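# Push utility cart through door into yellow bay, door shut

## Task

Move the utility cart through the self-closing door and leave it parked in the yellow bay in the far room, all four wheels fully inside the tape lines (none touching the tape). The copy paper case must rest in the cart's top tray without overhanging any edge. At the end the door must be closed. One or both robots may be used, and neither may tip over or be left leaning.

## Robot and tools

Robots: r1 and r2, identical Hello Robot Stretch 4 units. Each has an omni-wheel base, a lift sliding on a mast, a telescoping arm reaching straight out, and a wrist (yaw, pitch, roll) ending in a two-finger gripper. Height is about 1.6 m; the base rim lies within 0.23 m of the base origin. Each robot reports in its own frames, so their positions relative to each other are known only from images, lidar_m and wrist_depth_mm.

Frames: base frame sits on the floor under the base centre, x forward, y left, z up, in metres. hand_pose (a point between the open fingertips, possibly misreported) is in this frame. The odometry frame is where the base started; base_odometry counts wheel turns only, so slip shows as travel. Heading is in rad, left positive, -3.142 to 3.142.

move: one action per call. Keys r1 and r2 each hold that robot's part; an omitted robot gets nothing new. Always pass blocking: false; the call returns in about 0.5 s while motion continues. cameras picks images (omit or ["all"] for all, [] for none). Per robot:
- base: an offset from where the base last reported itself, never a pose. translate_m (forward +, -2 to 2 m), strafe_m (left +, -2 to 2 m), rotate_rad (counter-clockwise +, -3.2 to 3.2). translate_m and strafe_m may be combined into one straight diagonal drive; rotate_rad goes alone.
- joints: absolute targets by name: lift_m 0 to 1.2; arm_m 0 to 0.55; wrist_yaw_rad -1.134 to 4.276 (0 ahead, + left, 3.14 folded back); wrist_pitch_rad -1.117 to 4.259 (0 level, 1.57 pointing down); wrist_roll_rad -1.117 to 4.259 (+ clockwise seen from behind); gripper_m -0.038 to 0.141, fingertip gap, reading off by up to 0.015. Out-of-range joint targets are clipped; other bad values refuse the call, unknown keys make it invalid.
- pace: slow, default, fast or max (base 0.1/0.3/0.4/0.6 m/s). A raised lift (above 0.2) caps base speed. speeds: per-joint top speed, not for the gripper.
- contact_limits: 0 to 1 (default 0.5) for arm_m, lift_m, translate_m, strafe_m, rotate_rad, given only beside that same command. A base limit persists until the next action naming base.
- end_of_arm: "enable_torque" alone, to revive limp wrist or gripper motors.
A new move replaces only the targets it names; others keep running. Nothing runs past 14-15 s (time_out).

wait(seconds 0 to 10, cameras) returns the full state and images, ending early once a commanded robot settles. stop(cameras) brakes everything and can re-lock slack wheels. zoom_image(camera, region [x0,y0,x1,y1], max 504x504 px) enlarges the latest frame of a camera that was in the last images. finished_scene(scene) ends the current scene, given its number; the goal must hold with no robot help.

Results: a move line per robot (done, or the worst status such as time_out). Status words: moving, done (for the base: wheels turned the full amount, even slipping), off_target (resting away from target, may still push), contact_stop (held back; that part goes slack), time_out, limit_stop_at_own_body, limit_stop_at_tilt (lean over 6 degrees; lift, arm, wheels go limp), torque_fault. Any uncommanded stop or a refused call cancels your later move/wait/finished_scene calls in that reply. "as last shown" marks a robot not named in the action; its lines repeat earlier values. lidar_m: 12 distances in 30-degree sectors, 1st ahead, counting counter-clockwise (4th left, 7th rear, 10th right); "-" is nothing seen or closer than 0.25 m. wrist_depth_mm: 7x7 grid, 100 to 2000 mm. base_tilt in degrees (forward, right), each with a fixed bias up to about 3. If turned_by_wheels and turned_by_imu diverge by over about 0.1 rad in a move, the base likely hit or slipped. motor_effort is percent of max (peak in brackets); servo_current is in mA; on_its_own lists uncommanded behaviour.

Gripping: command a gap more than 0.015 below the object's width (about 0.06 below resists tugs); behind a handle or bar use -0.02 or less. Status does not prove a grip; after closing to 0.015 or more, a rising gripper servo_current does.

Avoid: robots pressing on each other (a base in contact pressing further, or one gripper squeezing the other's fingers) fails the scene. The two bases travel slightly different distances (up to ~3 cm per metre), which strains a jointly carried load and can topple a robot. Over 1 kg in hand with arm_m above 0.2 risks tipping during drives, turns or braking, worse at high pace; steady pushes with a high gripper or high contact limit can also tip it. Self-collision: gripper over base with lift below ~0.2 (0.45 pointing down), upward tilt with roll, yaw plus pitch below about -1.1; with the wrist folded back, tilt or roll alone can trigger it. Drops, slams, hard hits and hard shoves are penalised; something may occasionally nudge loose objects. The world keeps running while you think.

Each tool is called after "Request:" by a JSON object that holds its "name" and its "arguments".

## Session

Request:
{"name": "wait", "arguments": {"seconds": 0}}

Scene clock: 0.00 s.
r1.base_odometry: x=+0.000 y=+0.000 heading=+0.000
r1.turned_by_wheels: +0.000
r1.turned_by_imu: +0.000
r1.base_tilt: forward=-1.6 right=+1.3
r1.lidar_m: 0.96 1.73 2.02 2.40 3.92 1.60 0.85 0.77 0.78 0.89 0.77 0.78
r1.base_status: not commanded
r1.joint_positions: lift_m=+0.124 arm_m=+0.000 wrist_yaw_rad=+3.194 wrist_pitch_rad=+0.002 wrist_roll_rad=+0.000 gripper_m=+0.056
r1.joint_status: not commanded
r1.measured_speeds: all 0
r1.motor_effort: lift_m=+19 arm_m=-4 wheel_0=-2 wheel_1=+1 wheel_2=+0
r1.servo_current: wrist_yaw_rad=59 wrist_pitch_rad=46 wrist_roll_rad=46 gripper_m=39
r1.hand_pose: x=-0.1216 y=+0.0722 z=+0.3019 quat_wxyz=(-0.026, -0.001, +0.000, +1.000) (m; r1's base frame)
r1.wrist_depth_mm: - 135 - - - - - / - 123 135 - - - - / - 121 191 - - - - / 110 136 194 - - - - / 137 - - - 1618 - - / 226 - 190 1098 188 1160 1118 / 224 163 750 798 768 768 759
r2.base_odometry: x=+0.000 y=+0.000 heading=+0.000
r2.turned_by_wheels: +0.000
r2.turned_by_imu: +0.000
r2.base_tilt: forward=-0.6 right=+0.1
r2.lidar_m: 1.29 1.32 1.58 2.33 2.36 2.78 1.41 1.41 2.77 2.39 2.42 1.48
r2.base_status: not commanded
r2.joint_positions: lift_m=+0.200 arm_m=+0.000 wrist_yaw_rad=+3.211 wrist_pitch_rad=+0.001 wrist_roll_rad=+0.000 gripper_m=+0.056
r2.joint_status: not commanded
r2.measured_speeds: all 0
r2.motor_effort: lift_m=+18 arm_m=-4 wheel_0=-1 wheel_1=+1 wheel_2=+1
r2.servo_current: wrist_yaw_rad=46 wrist_pitch_rad=39 wrist_roll_rad=52 gripper_m=52
r2.hand_pose: x=-0.1229 y=+0.0671 z=+0.3779 quat_wxyz=(-0.035, -0.001, +0.000, +0.999) (m; r2's base frame)
r2.wrist_depth_mm: - - 137 - - - - / - - 137 - - - - / - 109 138 - - - - / - 140 175 - - - - / 214 - - - - - - / 213 1281 196 1255 190 1336 1182 / 208 243 866 - - 854 878
pictures: r1_head_camera, r1_head_left_camera, r1_head_right_camera, r1_wrist_camera, r2_head_camera, r2_head_left_camera, r2_head_right_camera, r2_wrist_camera
Images, in order (width x height): r1_head_camera 420x560, r1_head_left_camera 420x672, r1_head_right_camera 420x672, r1_wrist_camera 616x392, r2_head_camera 420x560, r2_head_left_camera 420x672, r2_head_right_camera 420x672, r2_wrist_camera 616x392.

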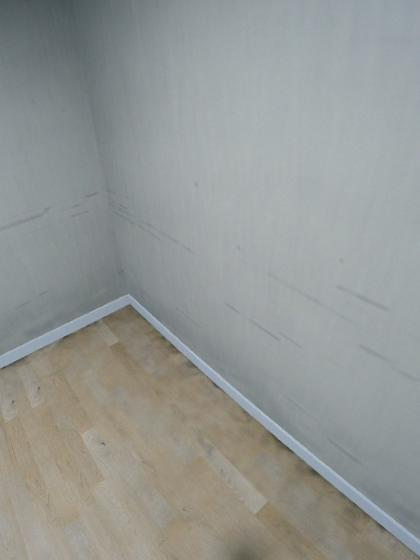

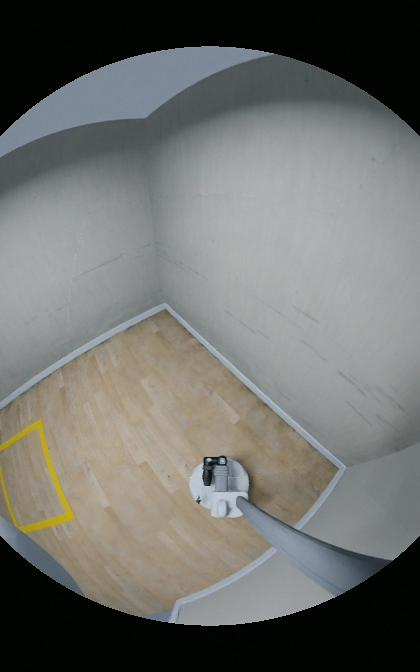

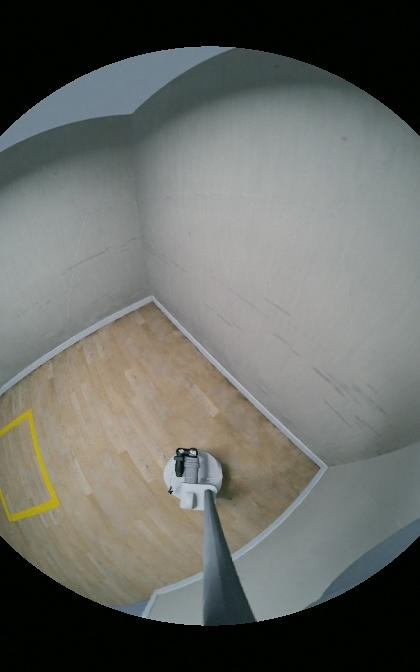

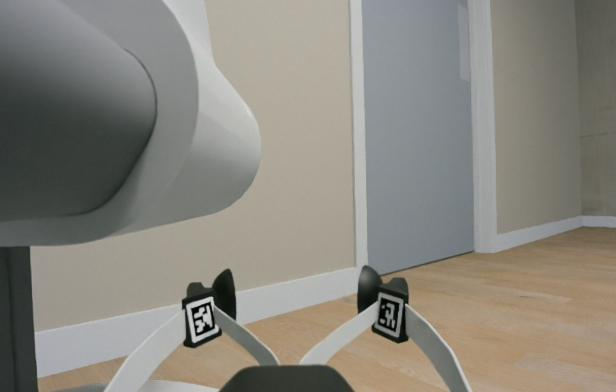

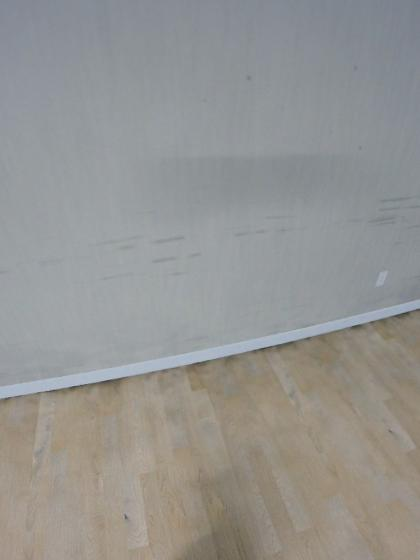

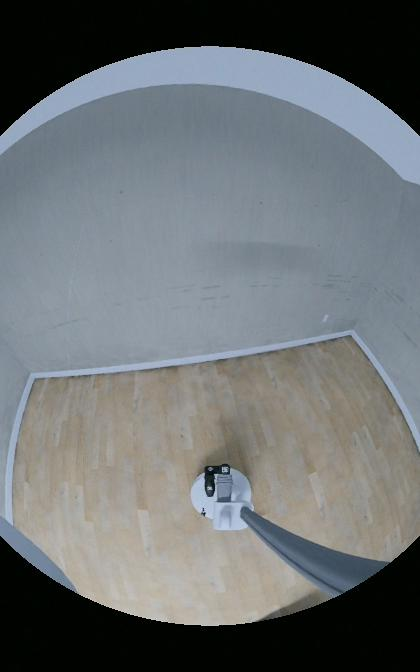

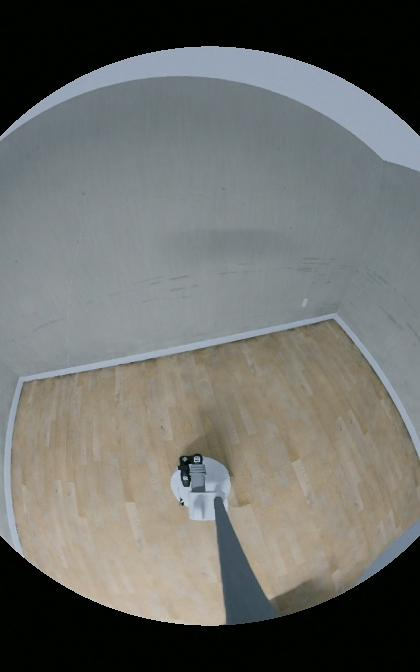

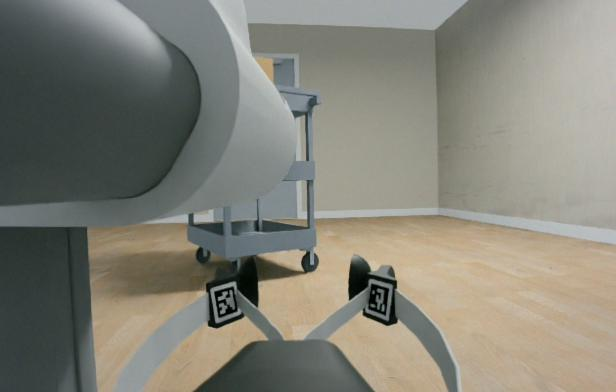

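Request:
{"name": "move", "arguments": {"r1": {"base":{"rotate_rad":2.6}}, "r2": {"base":{"rotate_rad":3.1},"joints":{"lift_m":0.6}}, "blocking": false, "cameras": []}}

Request:
{"name": "wait", "arguments": {"seconds": 2.5, "cameras": []}}

Request:
{"name": "wait", "arguments": {"seconds": 1}}

Scene clock: 7.20 s.
move: r1 moving; r2 moving
r1.base_odometry: x=+0.000 y=+0.000 heading=+0.253
r1.turned_by_wheels: +0.253
r1.turned_by_imu: +0.253
r1.base_tilt: forward=-1.6 right=+1.3
r1.lidar_m: 1.15 2.01 2.11 2.98 2.65 1.07 0.80 0.74 0.81 0.80 0.72 0.82
r1.base_status: rotate_rad moving
r1.joint_positions: lift_m=+0.124 arm_m=+0.000 wrist_yaw_rad=+3.194 wrist_pitch_rad=+0.002 wrist_roll_rad=+0.000 gripper_m=+0.056
r1.joint_status: not commanded
r1.measured_speeds: translate_m=+0.000 strafe_m=+0.000 rotate_rad=+0.974 lift_m=+0.000 arm_m=+0.000 wrist_yaw_rad=+0.000 wrist_pitch_rad=+0.000 wrist_roll_rad=+0.000
r1.motor_effort: lift_m=+19(20) arm_m=-4(4) wheel_0=-7(9) wheel_1=-6(7) wheel_2=-6(7)
r1.servo_current: wrist_yaw_rad=46(59) wrist_pitch_rad=39(52) wrist_roll_rad=33(65) gripper_m=39(46)
r1.hand_pose: x=-0.1216 y=+0.0722 z=+0.3019 quat_wxyz=(-0.026, -0.001, +0.000, +1.000) (m; r1's base frame)
r1.wrist_depth_mm: - 135 - - - - 1808 / - 123 135 - - - 1808 / - 121 192 - - - 1756 / 111 136 195 - - - 1808 / 137 - - - - - 1756 / 226 - 190 976 188 1118 1138 / 224 152 759 798 778 750 759
r2.base_odometry: x=+0.000 y=+0.000 heading=+0.252
r2.turned_by_wheels: +0.252
r2.turned_by_imu: +0.245
r2.base_tilt: forward=-0.7 right=+0.0
r2.lidar_m: 1.29 1.38 1.94 2.33 2.46 3.37 1.44 3.35 2.49 2.40 1.84 1.36
r2.base_status: rotate_rad moving
r2.joint_positions: lift_m=+0.238 arm_m=+0.000 wrist_yaw_rad=+3.211 wrist_pitch_rad=+0.001 wrist_roll_rad=+0.000 gripper_m=+0.056
r2.joint_status: lift_m moving
r2.measured_speeds: translate_m=+0.002 strafe_m=+0.000 rotate_rad=+0.977 lift_m=+0.146 arm_m=+0.000 wrist_yaw_rad=+0.000 wrist_pitch_rad=+0.000 wrist_roll_rad=+0.000
r2.motor_effort: lift_m=+23(25) arm_m=-4(4) wheel_0=-4(9) wheel_1=-10(10) wheel_2=-10(11)
r2.servo_current: wrist_yaw_rad=52(52) wrist_pitch_rad=46(46) wrist_roll_rad=52(65) gripper_m=46(52)
r2.hand_pose: x=-0.1229 y=+0.0671 z=+0.4157 quat_wxyz=(-0.035, -0.001, +0.000, +0.999) (m; r2's base frame)
r2.wrist_depth_mm: - - 137 - - - - / - - 137 1756 - - - / - 110 138 - - - - / - 140 176 - - - - / 215 - - - - - - / 213 1366 196 1430 190 1464 1281 / 210 242 1008 - - 976 946
pictures: none
No camera images: "cameras" was empty.

Scene clock: 9.30 s.
earlier move: r1 done; r2 moving
r1.base_odometry: x=+0.000 y=+0.000 heading=+2.600
r1.turned_by_wheels: +2.347
r1.turned_by_imu: +2.360
r1.base_tilt: forward=-1.6 right=+1.3
r1.lidar_m: 1.66 0.87 0.75 0.75 0.87 0.77 0.77 0.91 1.64 2.03 2.39 3.92
r1.base_status: done
r1.joint_positions: lift_m=+0.124 arm_m=+0.000 wrist_yaw_rad=+3.194 wrist_pitch_rad=+0.002 wrist_roll_rad=+0.000 gripper_m=+0.056
r1.joint_status: not commanded
r1.measured_speeds: all 0
r1.motor_effort: lift_m=+20(20) arm_m=-4(4) wheel_0=-2(10) wheel_1=-1(9) wheel_2=+0(8)
r1.servo_current: wrist_yaw_rad=39(65) wrist_pitch_rad=39(52) wrist_roll_rad=59(65) gripper_m=39(52)
r1.hand_pose: x=-0.1216 y=+0.0722 z=+0.3019 quat_wxyz=(-0.026, -0.001, +0.000, +1.000) (m; r1's base frame)
r1.wrist_depth_mm: - 135 - - - - - / - 123 135 - - - - / - 121 191 - - - - / 111 135 194 - - - - / 137 - - - - - - / 227 - 190 - 187 - - / 750 759 759 153 741 683 750
r2.base_odometry: x=+0.000 y=+0.000 heading=+3.099
r2.turned_by_wheels: +2.847
r2.turned_by_imu: +2.772
r2.base_tilt: forward=-0.6 right=+0.1
r2.lidar_m: 1.45 1.38 2.84 2.37 2.40 1.56 1.31 1.30 1.51 2.33 2.32 2.69
r2.base_status: rotate_rad moving
r2.joint_positions: lift_m=+0.600 arm_m=+0.000 wrist_yaw_rad=+3.211 wrist_pitch_rad=+0.001 wrist_roll_rad=+0.000 gripper_m=+0.056
r2.joint_status: all done
r2.measured_speeds: all 0
r2.motor_effort: lift_m=+21(26) arm_m=-4(4) wheel_0=-1(10) wheel_1=-2(10) wheel_2=-4(13)
r2.servo_current: wrist_yaw_rad=46(52) wrist_pitch_rad=46(46) wrist_roll_rad=59(65) gripper_m=46(52)
r2.hand_pose: x=-0.1228 y=+0.0671 z=+0.7776 quat_wxyz=(-0.035, -0.001, +0.000, +0.999) (m; r2's base frame)
r2.wrist_depth_mm: - - 137 - - - - / - 107 137 - - - - / - 113 138 236 - - - / - 140 164 - - - - / 216 - - - - - - / 212 - 190 - 188 - - / 211 122 - - - - 1576
wait: 2.10 of 2.5 s (r1 has come to rest)
pictures: none
No camera images: "cameras" was empty.

Scene clock: 9.53 s.
earlier move: r2 done
r1.base_odometry: x=+0.000 y=+0.000 heading=+2.600
r1.turned_by_wheels: +0.000
r1.turned_by_imu: +0.000
r1.base_tilt: forward=-1.6 right=+1.3
r1.lidar_m: 1.68 0.89 0.76 0.75 0.88 0.77 0.77 0.92 1.66 2.02 2.40 3.91
r1.base_status: done
r1.joint_positions: lift_m=+0.124 arm_m=+0.000 wrist_yaw_rad=+3.194 wrist_pitch_rad=+0.002 wrist_roll_rad=+0.000 gripper_m=+0.056
r1.joint_status: not commanded
r1.measured_speeds: all 0
r1.motor_effort: lift_m=+20(20) arm_m=-4(4) wheel_0=-1(10) wheel_1=-1(9) wheel_2=+0(8)
r1.servo_current: wrist_yaw_rad=39(65) wrist_pitch_rad=46(52) wrist_roll_rad=39(65) gripper_m=39(52)
r1.hand_pose: x=-0.1216 y=+0.0722 z=+0.3019 quat_wxyz=(-0.026, -0.001, +0.000, +1.000) (m; r1's base frame)
r1.wrist_depth_mm: - 135 - - - - - / - 123 135 - - - - / - 121 191 - - - - / 110 136 195 - - - - / 137 - - - - - - / 227 - 190 - 187 - - / 750 759 759 153 741 683 741
r2.base_odometry: x=+0.000 y=+0.000 heading=+3.099
r2.turned_by_wheels: +0.000
r2.turned_by_imu: +0.000
r2.base_tilt: forward=-0.7 right=+0.1
r2.lidar_m: 1.44 1.40 2.85 2.39 2.36 1.57 1.33 1.28 1.50 2.35 2.34 2.68
r2.base_status: done
r2.joint_positions: lift_m=+0.600 arm_m=+0.000 wrist_yaw_rad=+3.211 wrist_pitch_rad=+0.001 wrist_roll_rad=+0.000 gripper_m=+0.056
r2.joint_status: all done
r2.measured_speeds: all 0
r2.motor_effort: lift_m=+21(26) arm_m=-4(4) wheel_0=-3(10) wheel_1=-2(10) wheel_2=-4(13)
r2.servo_current: wrist_yaw_rad=52(52) wrist_pitch_rad=39(46) wrist_roll_rad=46(65) gripper_m=52(52)
r2.hand_pose: x=-0.1228 y=+0.0671 z=+0.7776 quat_wxyz=(-0.035, -0.001, +0.000, +0.999) (m; r2's base frame)
r2.wrist_depth_mm: - - 137 - - - - / - 107 137 - - - - / - 113 138 235 - - - / - 140 164 - - - - / 216 - - - - - - / 212 - 189 - 188 - - / 211 122 - - - - 1618
wait: 0.23 of 1 s (r2 has come to rest)
pictures: r1_head_camera, r1_head_left_camera, r1_head_right_camera, r1_wrist_camera, r2_head_camera, r2_head_left_camera, r2_head_right_camera, r2_wrist_camera
Images, in order (width x height): r1_head_camera 420x560, r1_head_left_camera 420x672, r1_head_right_camera 420x672, r1_wrist_camera 616x392, r2_head_camera 420x560, r2_head_left_camera 420x672, r2_head_right_camera 420x672, r2_wrist_camera 616x392.

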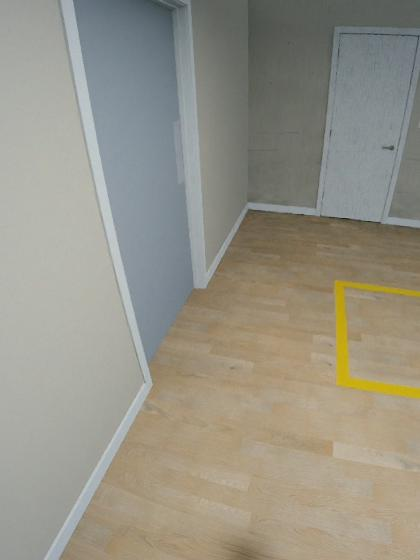

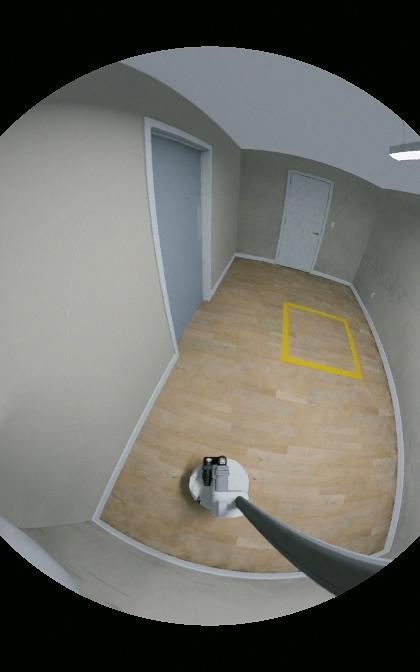

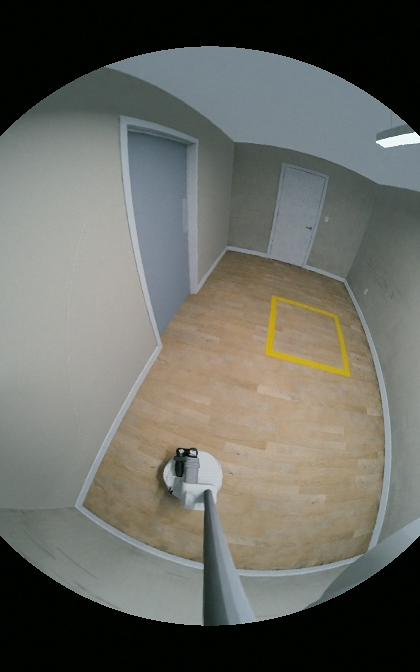

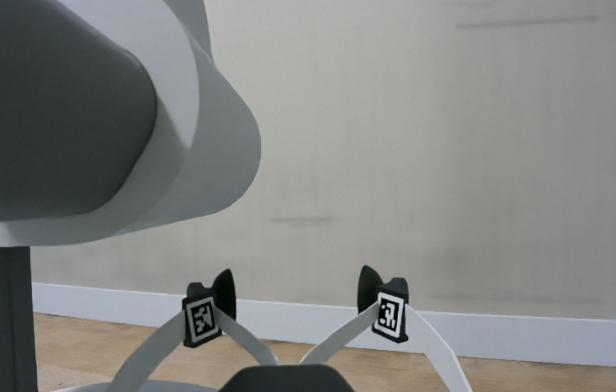

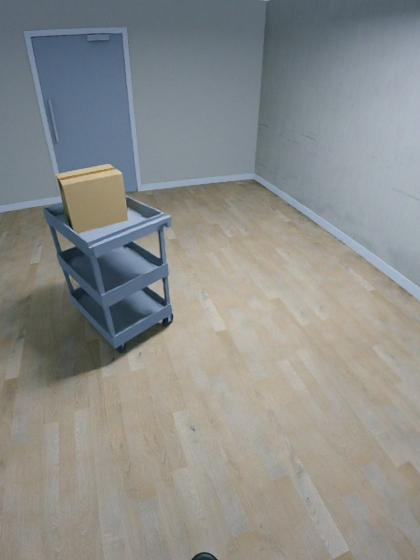

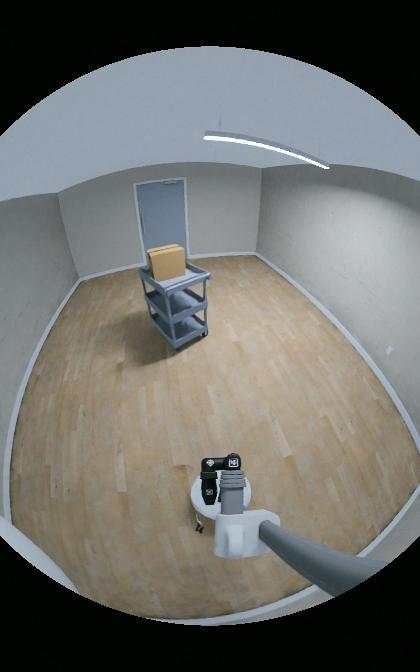

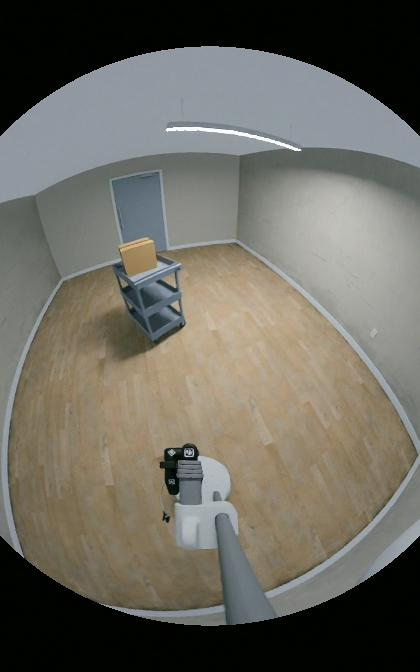

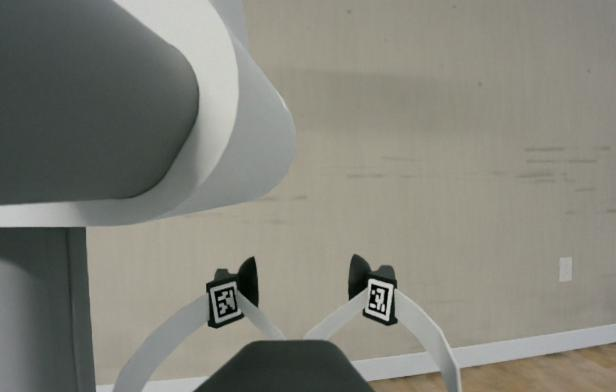

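Request:
{"name": "zoom_image", "arguments": {"camera": "r2_head_camera", "region": [20, 130, 220, 370]}}

Request:
{"name": "zoom_image", "arguments": {"camera": "r1_head_camera", "region": [40, 0, 420, 400]}}

Scaled by 2.100 from the camera's 420x560 image, which has a finer 1200x1600 frame.

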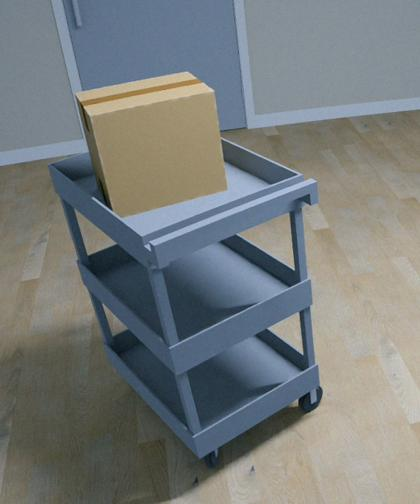

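Scaled by 1.260 from the camera's 420x560 image, which has a finer 600x800 frame.

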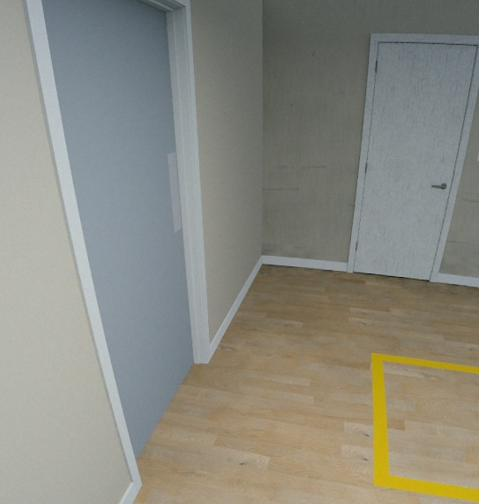

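Request:
{"name": "move", "arguments": {"r1": {"base":{"rotate_rad":-0.26},"joints":{"lift_m":0.6}}, "r2": {"base":{"rotate_rad":0.31},"joints":{"lift_m":0.688,"wrist_yaw_rad":0,"wrist_roll_rad":1.57,"gripper_m":0.10}}, "blocking": false, "cameras": []}}

Request:
{"name": "wait", "arguments": {"seconds": 2, "cameras": []}}

Request:
{"name": "wait", "arguments": {"seconds": 3}}

Scene clock: 60.60 s.
move: r1 moving; r2 moving
r1.base_odometry: x=+0.000 y=+0.000 heading=+2.387
r1.turned_by_wheels: -0.212
r1.turned_by_imu: -0.214
r1.base_tilt: forward=-1.6 right=+1.3
r1.lidar_m: 2.42 1.00 0.78 0.75 0.82 0.79 0.77 0.82 1.21 2.03 2.14 3.09
r1.base_status: rotate_rad moving
r1.joint_positions: lift_m=+0.162 arm_m=+0.000 wrist_yaw_rad=+3.194 wrist_pitch_rad=+0.002 wrist_roll_rad=+0.000 gripper_m=+0.056
r1.joint_status: lift_m moving
r1.measured_speeds: translate_m=+0.000 strafe_m=-0.001 rotate_rad=-0.476 lift_m=+0.146 arm_m=+0.000 wrist_yaw_rad=+0.000 wrist_pitch_rad=+0.000 wrist_roll_rad=+0.000
r1.motor_effort: lift_m=+25(27) arm_m=-4(4) wheel_0=+3(9) wheel_1=+3(8) wheel_2=+2(6)
r1.servo_current: wrist_yaw_rad=78(78) wrist_pitch_rad=39(46) wrist_roll_rad=39(52) gripper_m=39(46)
r1.hand_pose: x=-0.1216 y=+0.0722 z=+0.3395 quat_wxyz=(-0.026, -0.001, +0.000, +1.000) (m; r1's base frame)
r1.wrist_depth_mm: - 135 - - - - - / - 123 135 - - - - / - 121 191 - - - - / 110 136 194 - - - - / 137 - - - - - - / 216 - 190 - 188 - - / 225 820 759 143 798 741 820
r2.base_odometry: x=+0.000 y=+0.000 heading=-2.955
r2.turned_by_wheels: +0.229
r2.turned_by_imu: +0.224
r2.base_tilt: forward=-0.7 right=+0.1
r2.lidar_m: 1.41 3.67 2.52 2.39 2.00 1.40 1.28 1.35 1.77 2.33 2.38 3.13
r2.base_status: rotate_rad moving
r2.joint_positions: lift_m=+0.638 arm_m=+0.000 wrist_yaw_rad=+2.649 wrist_pitch_rad=+0.001 wrist_roll_rad=+0.588 gripper_m=+0.075
r2.joint_status: lift_m moving; wrist_yaw_rad moving; wrist_roll_rad moving; gripper_m moving
r2.measured_speeds: translate_m=+0.001 strafe_m=+0.000 rotate_rad=+0.602 lift_m=+0.146 arm_m=+0.000 wrist_yaw_rad=-1.739 wrist_pitch_rad=+0.000 wrist_roll_rad=+1.820
r2.motor_effort: lift_m=+23(24) arm_m=-4(4) wheel_0=-8(9) wheel_1=-4(9) wheel_2=-5(11)
r2.servo_current: wrist_yaw_rad=85(130) wrist_pitch_rad=39(46) wrist_roll_rad=46(98) gripper_m=85(98)
r2.hand_pose: x=-0.0419 y=+0.2134 z=+0.8156 quat_wxyz=(+0.233, +0.070, +0.281, +0.928) (m; r2's base frame)
r2.wrist_depth_mm: - - - - - - - / - - - - - - - / - - - - - - - / - - - - - - - / 259 - - - - 1983 1618 / 229 - 189 - 188 1618 1308 / - - - - - 1255 1078
pictures: none
No camera images: "cameras" was empty.

Scene clock: 62.53 s.
earlier move: r1 moving; r2 done
r1.base_odometry: x=+0.000 y=+0.000 heading=+2.340
r1.turned_by_wheels: -0.047
r1.turned_by_imu: -0.048
r1.base_tilt: forward=-1.6 right=+1.3
r1.lidar_m: 2.81 1.07 0.78 0.74 0.79 0.79 0.75 0.80 1.15 2.02 2.11 2.94
r1.base_status: done
r1.joint_positions: lift_m=+0.596 arm_m=+0.000 wrist_yaw_rad=+3.194 wrist_pitch_rad=+0.002 wrist_roll_rad=+0.000 gripper_m=+0.056
r1.joint_status: lift_m moving
r1.measured_speeds: translate_m=+0.000 strafe_m=+0.000 rotate_rad=+0.000 lift_m=+0.049 arm_m=+0.000 wrist_yaw_rad=+0.000 wrist_pitch_rad=+0.000 wrist_roll_rad=+0.000
r1.motor_effort: lift_m=+22(28) arm_m=-4(4) wheel_0=+2(9) wheel_1=+2(8) wheel_2=+2(6)
r1.servo_current: wrist_yaw_rad=59(78) wrist_pitch_rad=39(52) wrist_roll_rad=52(72) gripper_m=39(52)
r1.hand_pose: x=-0.1216 y=+0.0722 z=+0.7738 quat_wxyz=(-0.026, -0.001, +0.000, +1.000) (m; r1's base frame)
r1.wrist_depth_mm: - 135 - - - - - / - 122 135 - - - - / - 121 191 - - - - / 110 136 194 - - - - / 137 - - - - - - / 216 - 190 - 187 - - / - 140 - 136 - - -
r2.base_odometry: x=+0.000 y=+0.000 heading=-2.875
r2.turned_by_wheels: +0.080
r2.turned_by_imu: +0.078
r2.base_tilt: forward=-0.7 right=+0.1
r2.lidar_m: 1.39 3.37 2.48 2.38 1.86 1.38 1.32 1.39 1.94 2.33 2.43 3.38
r2.base_status: done
r2.joint_positions: lift_m=+0.688 arm_m=+0.000 wrist_yaw_rad=+0.003 wrist_pitch_rad=+0.001 wrist_roll_rad=+1.568 gripper_m=+0.100
r2.joint_status: all done
r2.measured_speeds: all 0
r2.motor_effort: lift_m=+21(25) arm_m=-4(4) wheel_0=-2(9) wheel_1=-3(9) wheel_2=-4(11)
r2.servo_current: wrist_yaw_rad=46(130) wrist_pitch_rad=46(46) wrist_roll_rad=46(104) gripper_m=52(98)
r2.hand_pose: x=+0.4596 y=-0.0866 z=+0.8656 quat_wxyz=(+0.708, +0.706, +0.001, +0.001) (m; r2's base frame)
r2.wrist_depth_mm: - - - - - 1708 1205 / - - - - - 1708 1205 / - - - - - 1618 1205 / - - - 1499 1863 1464 1229 / - - - 1499 1618 1537 1229 / - - 193 - 193 1537 1205 / - - - - - 1863 1160
wait: 1.93 of 2 s (r2 has come to rest)
pictures: none
No camera images: "cameras" was empty.

Scene clock: 62.97 s.
earlier move: r1 done
r1.base_odometry: x=+0.000 y=+0.000 heading=+2.340
r1.turned_by_wheels: +0.000
r1.turned_by_imu: +0.000
r1.base_tilt: forward=-1.6 right=+1.3
r1.lidar_m: 2.81 1.06 0.77 0.74 0.80 0.81 0.77 0.80 1.14 2.00 2.13 2.94
r1.base_status: done
r1.joint_positions: lift_m=+0.600 arm_m=+0.000 wrist_yaw_rad=+3.194 wrist_pitch_rad=+0.002 wrist_roll_rad=+0.000 gripper_m=+0.056
r1.joint_status: all done
r1.measured_speeds: all 0
r1.motor_effort: lift_m=+24(28) arm_m=-4(4) wheel_0=+2(9) wheel_1=+1(8) wheel_2=+2(6)
r1.servo_current: wrist_yaw_rad=39(78) wrist_pitch_rad=39(52) wrist_roll_rad=59(72) gripper_m=46(52)
r1.hand_pose: x=-0.1216 y=+0.0722 z=+0.7771 quat_wxyz=(-0.026, -0.001, +0.000, +1.000) (m; r1's base frame)
r1.wrist_depth_mm: - 135 - - - - - / - 123 135 - - - - / - 121 190 - - - - / 110 136 195 - - - - / 137 - - - - - - / 216 - 190 - 188 - - / - 140 - 137 - - -
r2.base_odometry: x=+0.000 y=+0.000 heading=-2.875
r2.turned_by_wheels: +0.000
r2.turned_by_imu: +0.000
r2.base_tilt: forward=-0.6 right=+0.1
r2.lidar_m: 1.39 3.36 2.48 2.39 1.85 1.37 1.30 1.37 1.89 2.34 2.44 3.38
r2.base_status: done
r2.joint_positions: lift_m=+0.688 arm_m=+0.000 wrist_yaw_rad=+0.003 wrist_pitch_rad=+0.001 wrist_roll_rad=+1.568 gripper_m=+0.100
r2.joint_status: all done
r2.measured_speeds: all 0
r2.motor_effort: lift_m=+21(25) arm_m=-4(4) wheel_0=-2(9) wheel_1=-3(9) wheel_2=-4(11)
r2.servo_current: wrist_yaw_rad=46(130) wrist_pitch_rad=39(46) wrist_roll_rad=33(104) gripper_m=52(98)
r2.hand_pose: x=+0.4596 y=-0.0866 z=+0.8656 quat_wxyz=(+0.708, +0.706, +0.001, +0.001) (m; r2's base frame)
r2.wrist_depth_mm: - - - - - 1756 1182 / - - - - - 1756 1182 / - - - - - 1576 1182 / - - - 1464 1863 1430 1205 / - - - 1464 1576 1537 1205 / - - 194 - 193 1537 1205 / - - - - - 1863 1205
wait: 0.43 of 3 s (r1 has come to rest)
pictures: r1_head_camera, r1_head_left_camera, r1_head_right_camera, r1_wrist_camera, r2_head_camera, r2_head_left_camera, r2_head_right_camera, r2_wrist_camera
Images, in order (width x height): r1_head_camera 420x560, r1_head_left_camera 420x672, r1_head_right_camera 420x672, r1_wrist_camera 616x392, r2_head_camera 420x560, r2_head_left_camera 420x672, r2_head_right_camera 420x672, r2_wrist_camera 616x392.

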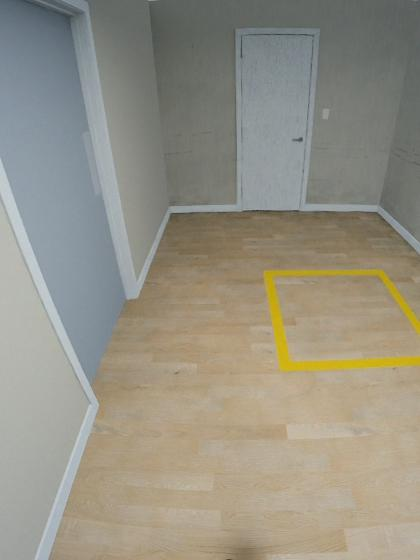

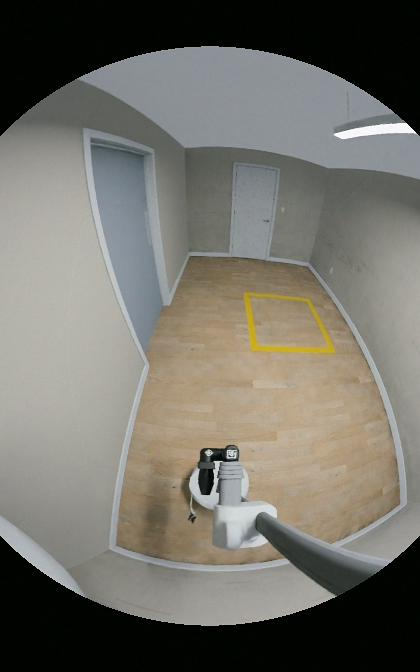

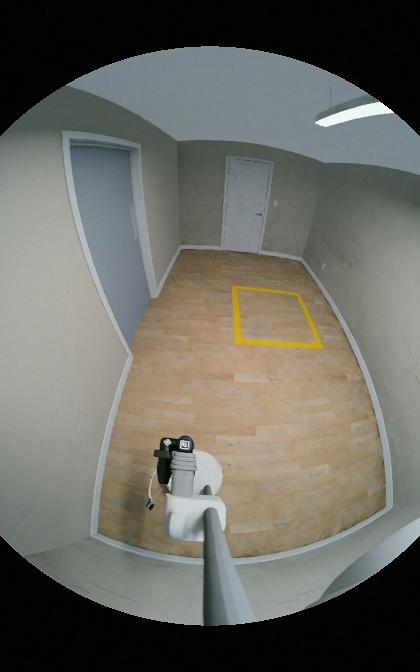

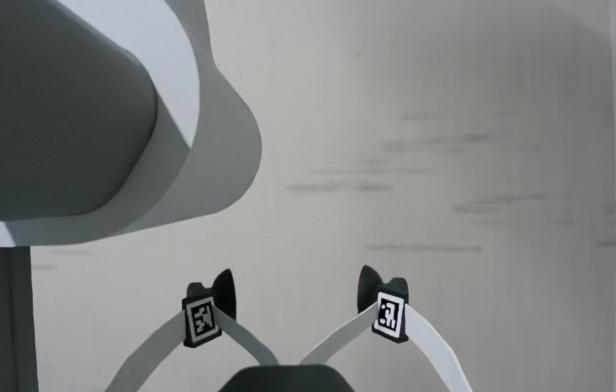

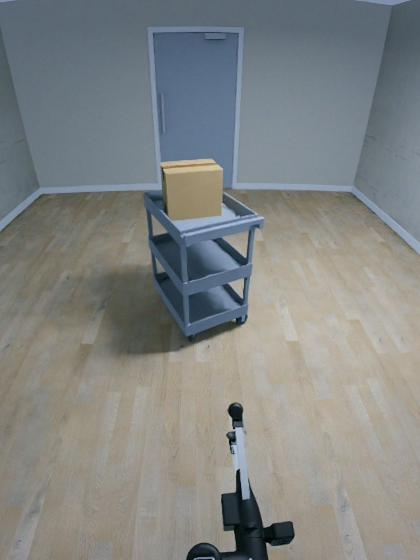

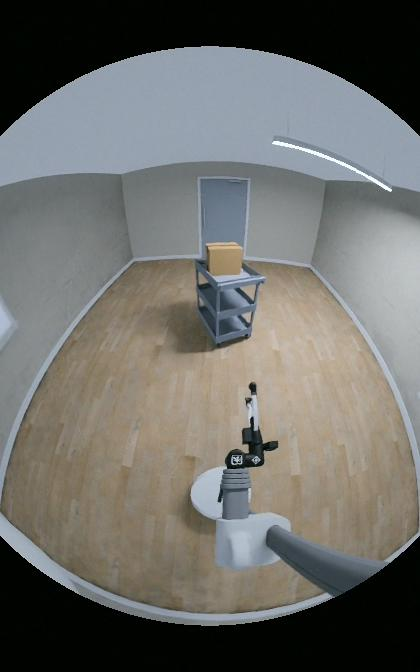

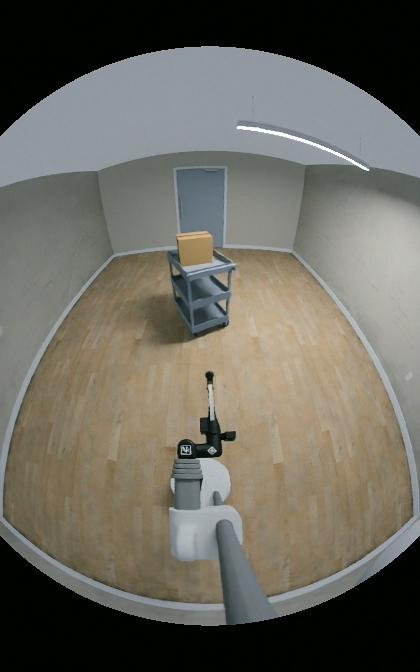

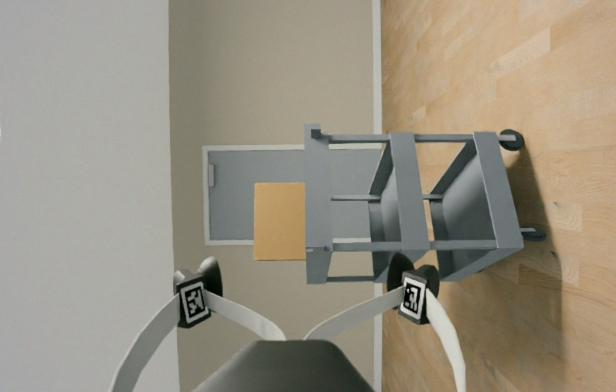

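Request:
{"name": "move", "arguments": {"r1": {"base":{"translate_m":1.1}}, "r2": {"base":{"translate_m":0.55,"strafe_m":-0.08}}, "blocking": false, "cameras": []}}

Request:
{"name": "wait", "arguments": {"seconds": 4, "cameras": []}}

Request:
{"name": "wait", "arguments": {"seconds": 4}}

Scene clock: 93.57 s.
move: r1 moving; r2 moving
r1.base_odometry: x=-0.022 y=+0.022 heading=+2.341
r1.turned_by_wheels: +0.000
r1.turned_by_imu: +0.000
r1.base_tilt: forward=-1.6 right=+1.3
r1.lidar_m: 2.83 1.08 0.78 0.74 0.79 0.83 0.80 0.83 1.17 2.02 2.12 2.92
r1.base_status: translate_m moving
r1.joint_positions: lift_m=+0.600 arm_m=+0.000 wrist_yaw_rad=+3.194 wrist_pitch_rad=+0.002 wrist_roll_rad=+0.000 gripper_m=+0.056
r1.joint_status: not commanded
r1.measured_speeds: translate_m=+0.121 strafe_m=-0.001 rotate_rad=-0.001 lift_m=+0.000 arm_m=+0.000 wrist_yaw_rad=+0.000 wrist_pitch_rad=+0.000 wrist_roll_rad=+0.000
r1.motor_effort: lift_m=+24(24) arm_m=-4(4) wheel_0=+6(9) wheel_1=+7(7) wheel_2=-9(9)
r1.servo_current: wrist_yaw_rad=46(59) wrist_pitch_rad=52(52) wrist_roll_rad=52(65) gripper_m=46(46)
r1.hand_pose: x=-0.1216 y=+0.0722 z=+0.7771 quat_wxyz=(-0.026, -0.001, +0.000, +1.000) (m; r1's base frame)
r1.wrist_depth_mm: - 135 - - - - - / - 120 135 - - - - / - 123 177 - - - - / 110 135 198 - - - - / 137 - - - - - - / 223 - 190 - 188 - - / - 141 - 137 - - -
r2.base_odometry: x=-0.031 y=-0.004 heading=-2.875
r2.turned_by_wheels: +0.000
r2.turned_by_imu: +0.001
r2.base_tilt: forward=-0.7 right=+0.0
r2.lidar_m: 1.36 3.36 2.49 2.39 1.88 1.40 1.33 1.42 1.97 2.33 2.46 3.37
r2.base_status: translate_m moving; strafe_m moving
r2.joint_positions: lift_m=+0.688 arm_m=+0.000 wrist_yaw_rad=+0.003 wrist_pitch_rad=+0.001 wrist_roll_rad=+1.568 gripper_m=+0.100
r2.joint_status: not commanded
r2.measured_speeds: translate_m=+0.121 strafe_m=-0.020 rotate_rad=-0.004 lift_m=+0.000 arm_m=+0.000 wrist_yaw_rad=+0.000 wrist_pitch_rad=+0.000 wrist_roll_rad=+0.000
r2.motor_effort: lift_m=+21(21) arm_m=-4(4) wheel_0=+7(10) wheel_1=+7(7) wheel_2=-12(12)
r2.servo_current: wrist_yaw_rad=46(52) wrist_pitch_rad=46(52) wrist_roll_rad=46(59) gripper_m=52(59)
r2.hand_pose: x=+0.4596 y=-0.0866 z=+0.8656 quat_wxyz=(+0.708, +0.706, +0.001, +0.001) (m; r2's base frame)
r2.wrist_depth_mm: - - - - - 1756 1182 / - - - - - 1756 1205 / - - - - - 1537 1205 / - - - 1499 1863 1430 1205 / - - - 1397 1576 1661 1205 / - - 193 - 194 1537 1205 / - - - - - 1863 1182
pictures: none
No camera images: "cameras" was empty.

Scene clock: 96.40 s.
earlier move: r1 moving; r2 done
r1.base_odometry: x=-0.571 y=+0.590 heading=+2.341
r1.turned_by_wheels: +0.000
r1.turned_by_imu: +0.000
r1.base_tilt: forward=-1.6 right=+1.3
r1.lidar_m: 2.75 1.20 0.74 0.73 0.77 1.09 1.57 1.66 2.12 2.02 2.12 2.98
r1.base_status: translate_m moving
r1.joint_positions: lift_m=+0.600 arm_m=+0.000 wrist_yaw_rad=+3.194 wrist_pitch_rad=+0.002 wrist_roll_rad=+0.000 gripper_m=+0.056
r1.joint_status: not commanded
r1.measured_speeds: translate_m=+0.301 strafe_m=-0.001 rotate_rad=-0.001 lift_m=+0.000 arm_m=+0.000 wrist_yaw_rad=+0.000 wrist_pitch_rad=+0.000 wrist_roll_rad=+0.000
r1.motor_effort: lift_m=+24(24) arm_m=-4(4) wheel_0=+5(9) wheel_1=+3(8) wheel_2=-4(11)
r1.servo_current: wrist_yaw_rad=46(65) wrist_pitch_rad=39(52) wrist_roll_rad=52(65) gripper_m=39(46)
r1.hand_pose: x=-0.1216 y=+0.0722 z=+0.7772 quat_wxyz=(-0.026, -0.001, +0.000, +1.000) (m; r1's base frame)
r1.wrist_depth_mm: - 135 - - - - - / - 121 137 - - - - / - 124 156 - - - - / 108 135 190 - - - - / 137 - - - - - - / 220 - 190 - 186 - - / 218 151 182 136 - - -
r2.base_odometry: x=-0.552 y=-0.068 heading=-2.875
r2.turned_by_wheels: +0.000
r2.turned_by_imu: +0.001
r2.base_tilt: forward=-0.7 right=+0.0
r2.lidar_m: 0.83 1.47 2.57 2.46 2.59 1.95 1.86 1.98 2.36 2.26 2.38 1.09
r2.base_status: done
r2.joint_positions: lift_m=+0.688 arm_m=+0.000 wrist_yaw_rad=+0.003 wrist_pitch_rad=+0.001 wrist_roll_rad=+1.568 gripper_m=+0.100
r2.joint_status: not commanded
r2.measured_speeds: all 0
r2.motor_effort: lift_m=+21(21) arm_m=-4(5) wheel_0=+3(12) wheel_1=+3(8) wheel_2=-3(14)
r2.servo_current: wrist_yaw_rad=52(65) wrist_pitch_rad=39(52) wrist_roll_rad=46(59) gripper_m=52(59)
r2.hand_pose: x=+0.4596 y=-0.0866 z=+0.8656 quat_wxyz=(+0.708, +0.706, +0.001, +0.001) (m; r2's base frame)
r2.wrist_depth_mm: - - - - - 1708 1182 / - - - - - 1756 1160 / - - - - - 1499 1182 / - - - 976 - 809 - / - - 976 946 - 741 - / - - 194 699 187 683 - / - - - - - 1708 1205
wait: 2.83 of 4 s (r2 has come to rest)
pictures: none
No camera images: "cameras" was empty.

Scene clock: 98.23 s.
earlier move: r1 done
r1.base_odometry: x=-0.766 y=+0.790 heading=+2.341
r1.turned_by_wheels: +0.000
r1.turned_by_imu: +0.000
r1.base_tilt: forward=-1.6 right=+1.3
r1.lidar_m: 2.76 1.16 0.84 0.73 0.77 1.08 1.85 1.99 2.16 2.04 2.14 2.89
r1.base_status: done
r1.joint_positions: lift_m=+0.600 arm_m=+0.000 wrist_yaw_rad=+3.194 wrist_pitch_rad=+0.002 wrist_roll_rad=+0.000 gripper_m=+0.056
r1.joint_status: not commanded
r1.measured_speeds: all 0
r1.motor_effort: lift_m=+24(24) arm_m=-4(4) wheel_0=+1(9) wheel_1=+1(8) wheel_2=+2(11)
r1.servo_current: wrist_yaw_rad=33(65) wrist_pitch_rad=46(52) wrist_roll_rad=46(72) gripper_m=39(46)
r1.hand_pose: x=-0.1216 y=+0.0722 z=+0.7772 quat_wxyz=(-0.026, -0.001, +0.000, +1.000) (m; r1's base frame)
r1.wrist_depth_mm: - 135 - - - - - / - 122 145 - - - - / - 121 190 - - - - / 110 136 205 - - - - / 216 - - - - - - / - - 193 - 188 - - / 1708 1756 1756 143 1808 - -
r2.base_odometry: x=-0.552 y=-0.068 heading=-2.875
r2.turned_by_wheels: +0.000
r2.turned_by_imu: +0.000
r2.base_tilt: forward=-0.6 right=+0.0
r2.lidar_m: 0.84 1.47 2.56 2.46 2.60 1.95 1.86 1.94 2.36 2.27 2.36 1.04
r2.base_status: done
r2.joint_positions: lift_m=+0.688 arm_m=+0.000 wrist_yaw_rad=+0.003 wrist_pitch_rad=+0.001 wrist_roll_rad=+1.568 gripper_m=+0.100
r2.joint_status: not commanded
r2.measured_speeds: all 0
r2.motor_effort: lift_m=+21(21) arm_m=-4(5) wheel_0=+3(12) wheel_1=+3(8) wheel_2=-3(14)
r2.servo_current: wrist_yaw_rad=39(65) wrist_pitch_rad=39(52) wrist_roll_rad=52(59) gripper_m=52(59)
r2.hand_pose: x=+0.4596 y=-0.0866 z=+0.8656 quat_wxyz=(+0.708, +0.706, +0.001, +0.001) (m; r2's base frame)
r2.wrist_depth_mm: - - - - - 1708 1182 / - - - - - 1756 1182 / - - - - - 1499 1205 / - - - 960 - 809 - / - - 976 946 - 732 - / - - 193 707 187 691 - / - - - - - 1756 1205
wait: 1.83 of 4 s (r1 has come to rest)
pictures: r1_head_camera, r1_head_left_camera, r1_head_right_camera, r1_wrist_camera, r2_head_camera, r2_head_left_camera, r2_head_right_camera, r2_wrist_camera
Images, in order (width x height): r1_head_camera 420x560, r1_head_left_camera 420x672, r1_head_right_camera 420x672, r1_wrist_camera 616x392, r2_head_camera 420x560, r2_head_left_camera 420x672, r2_head_right_camera 420x672, r2_wrist_camera 616x392.

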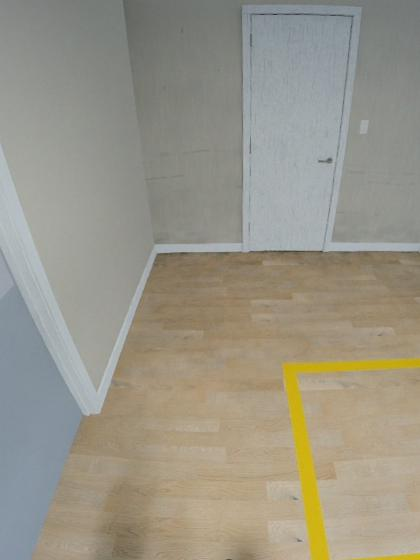

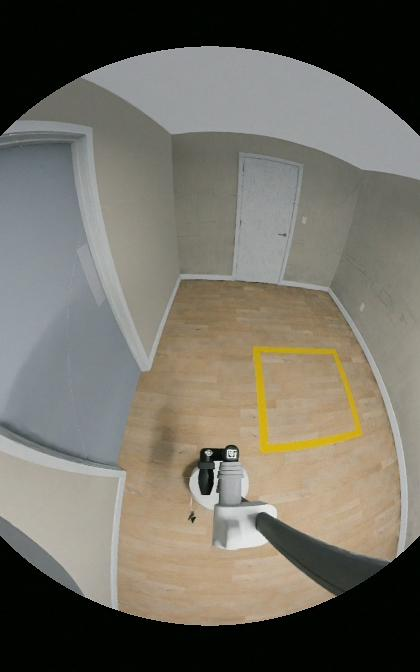

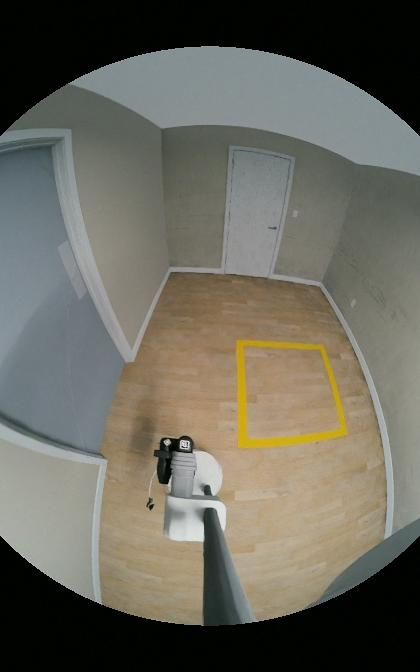

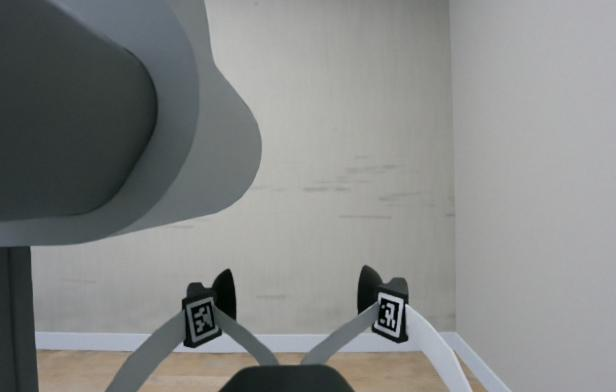

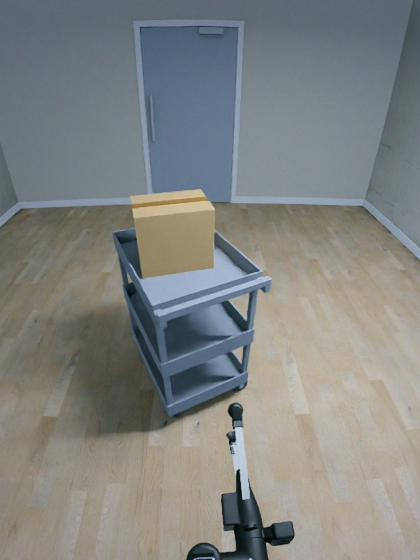

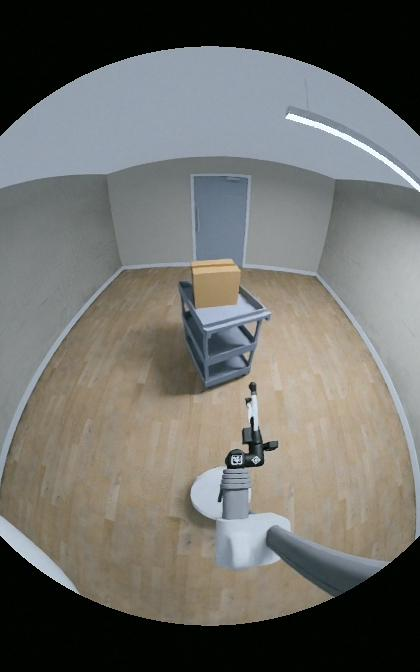

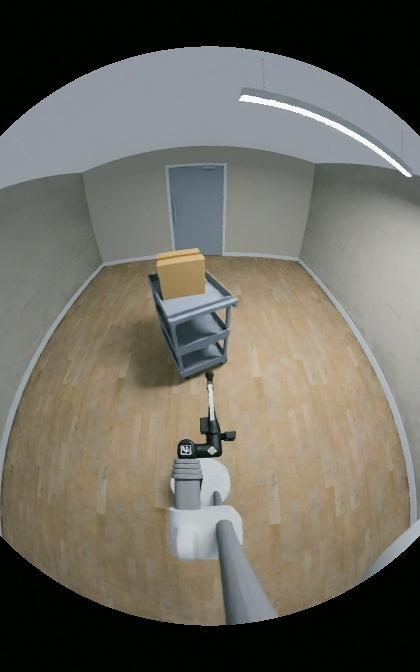

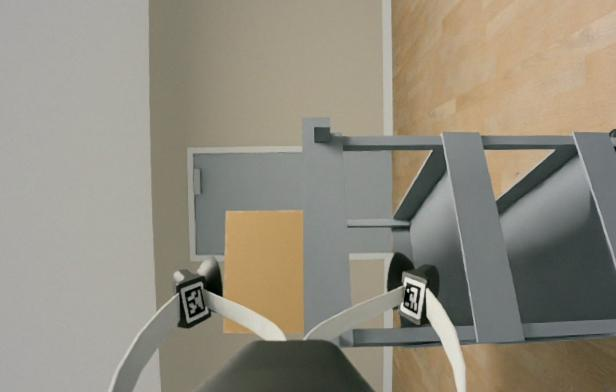

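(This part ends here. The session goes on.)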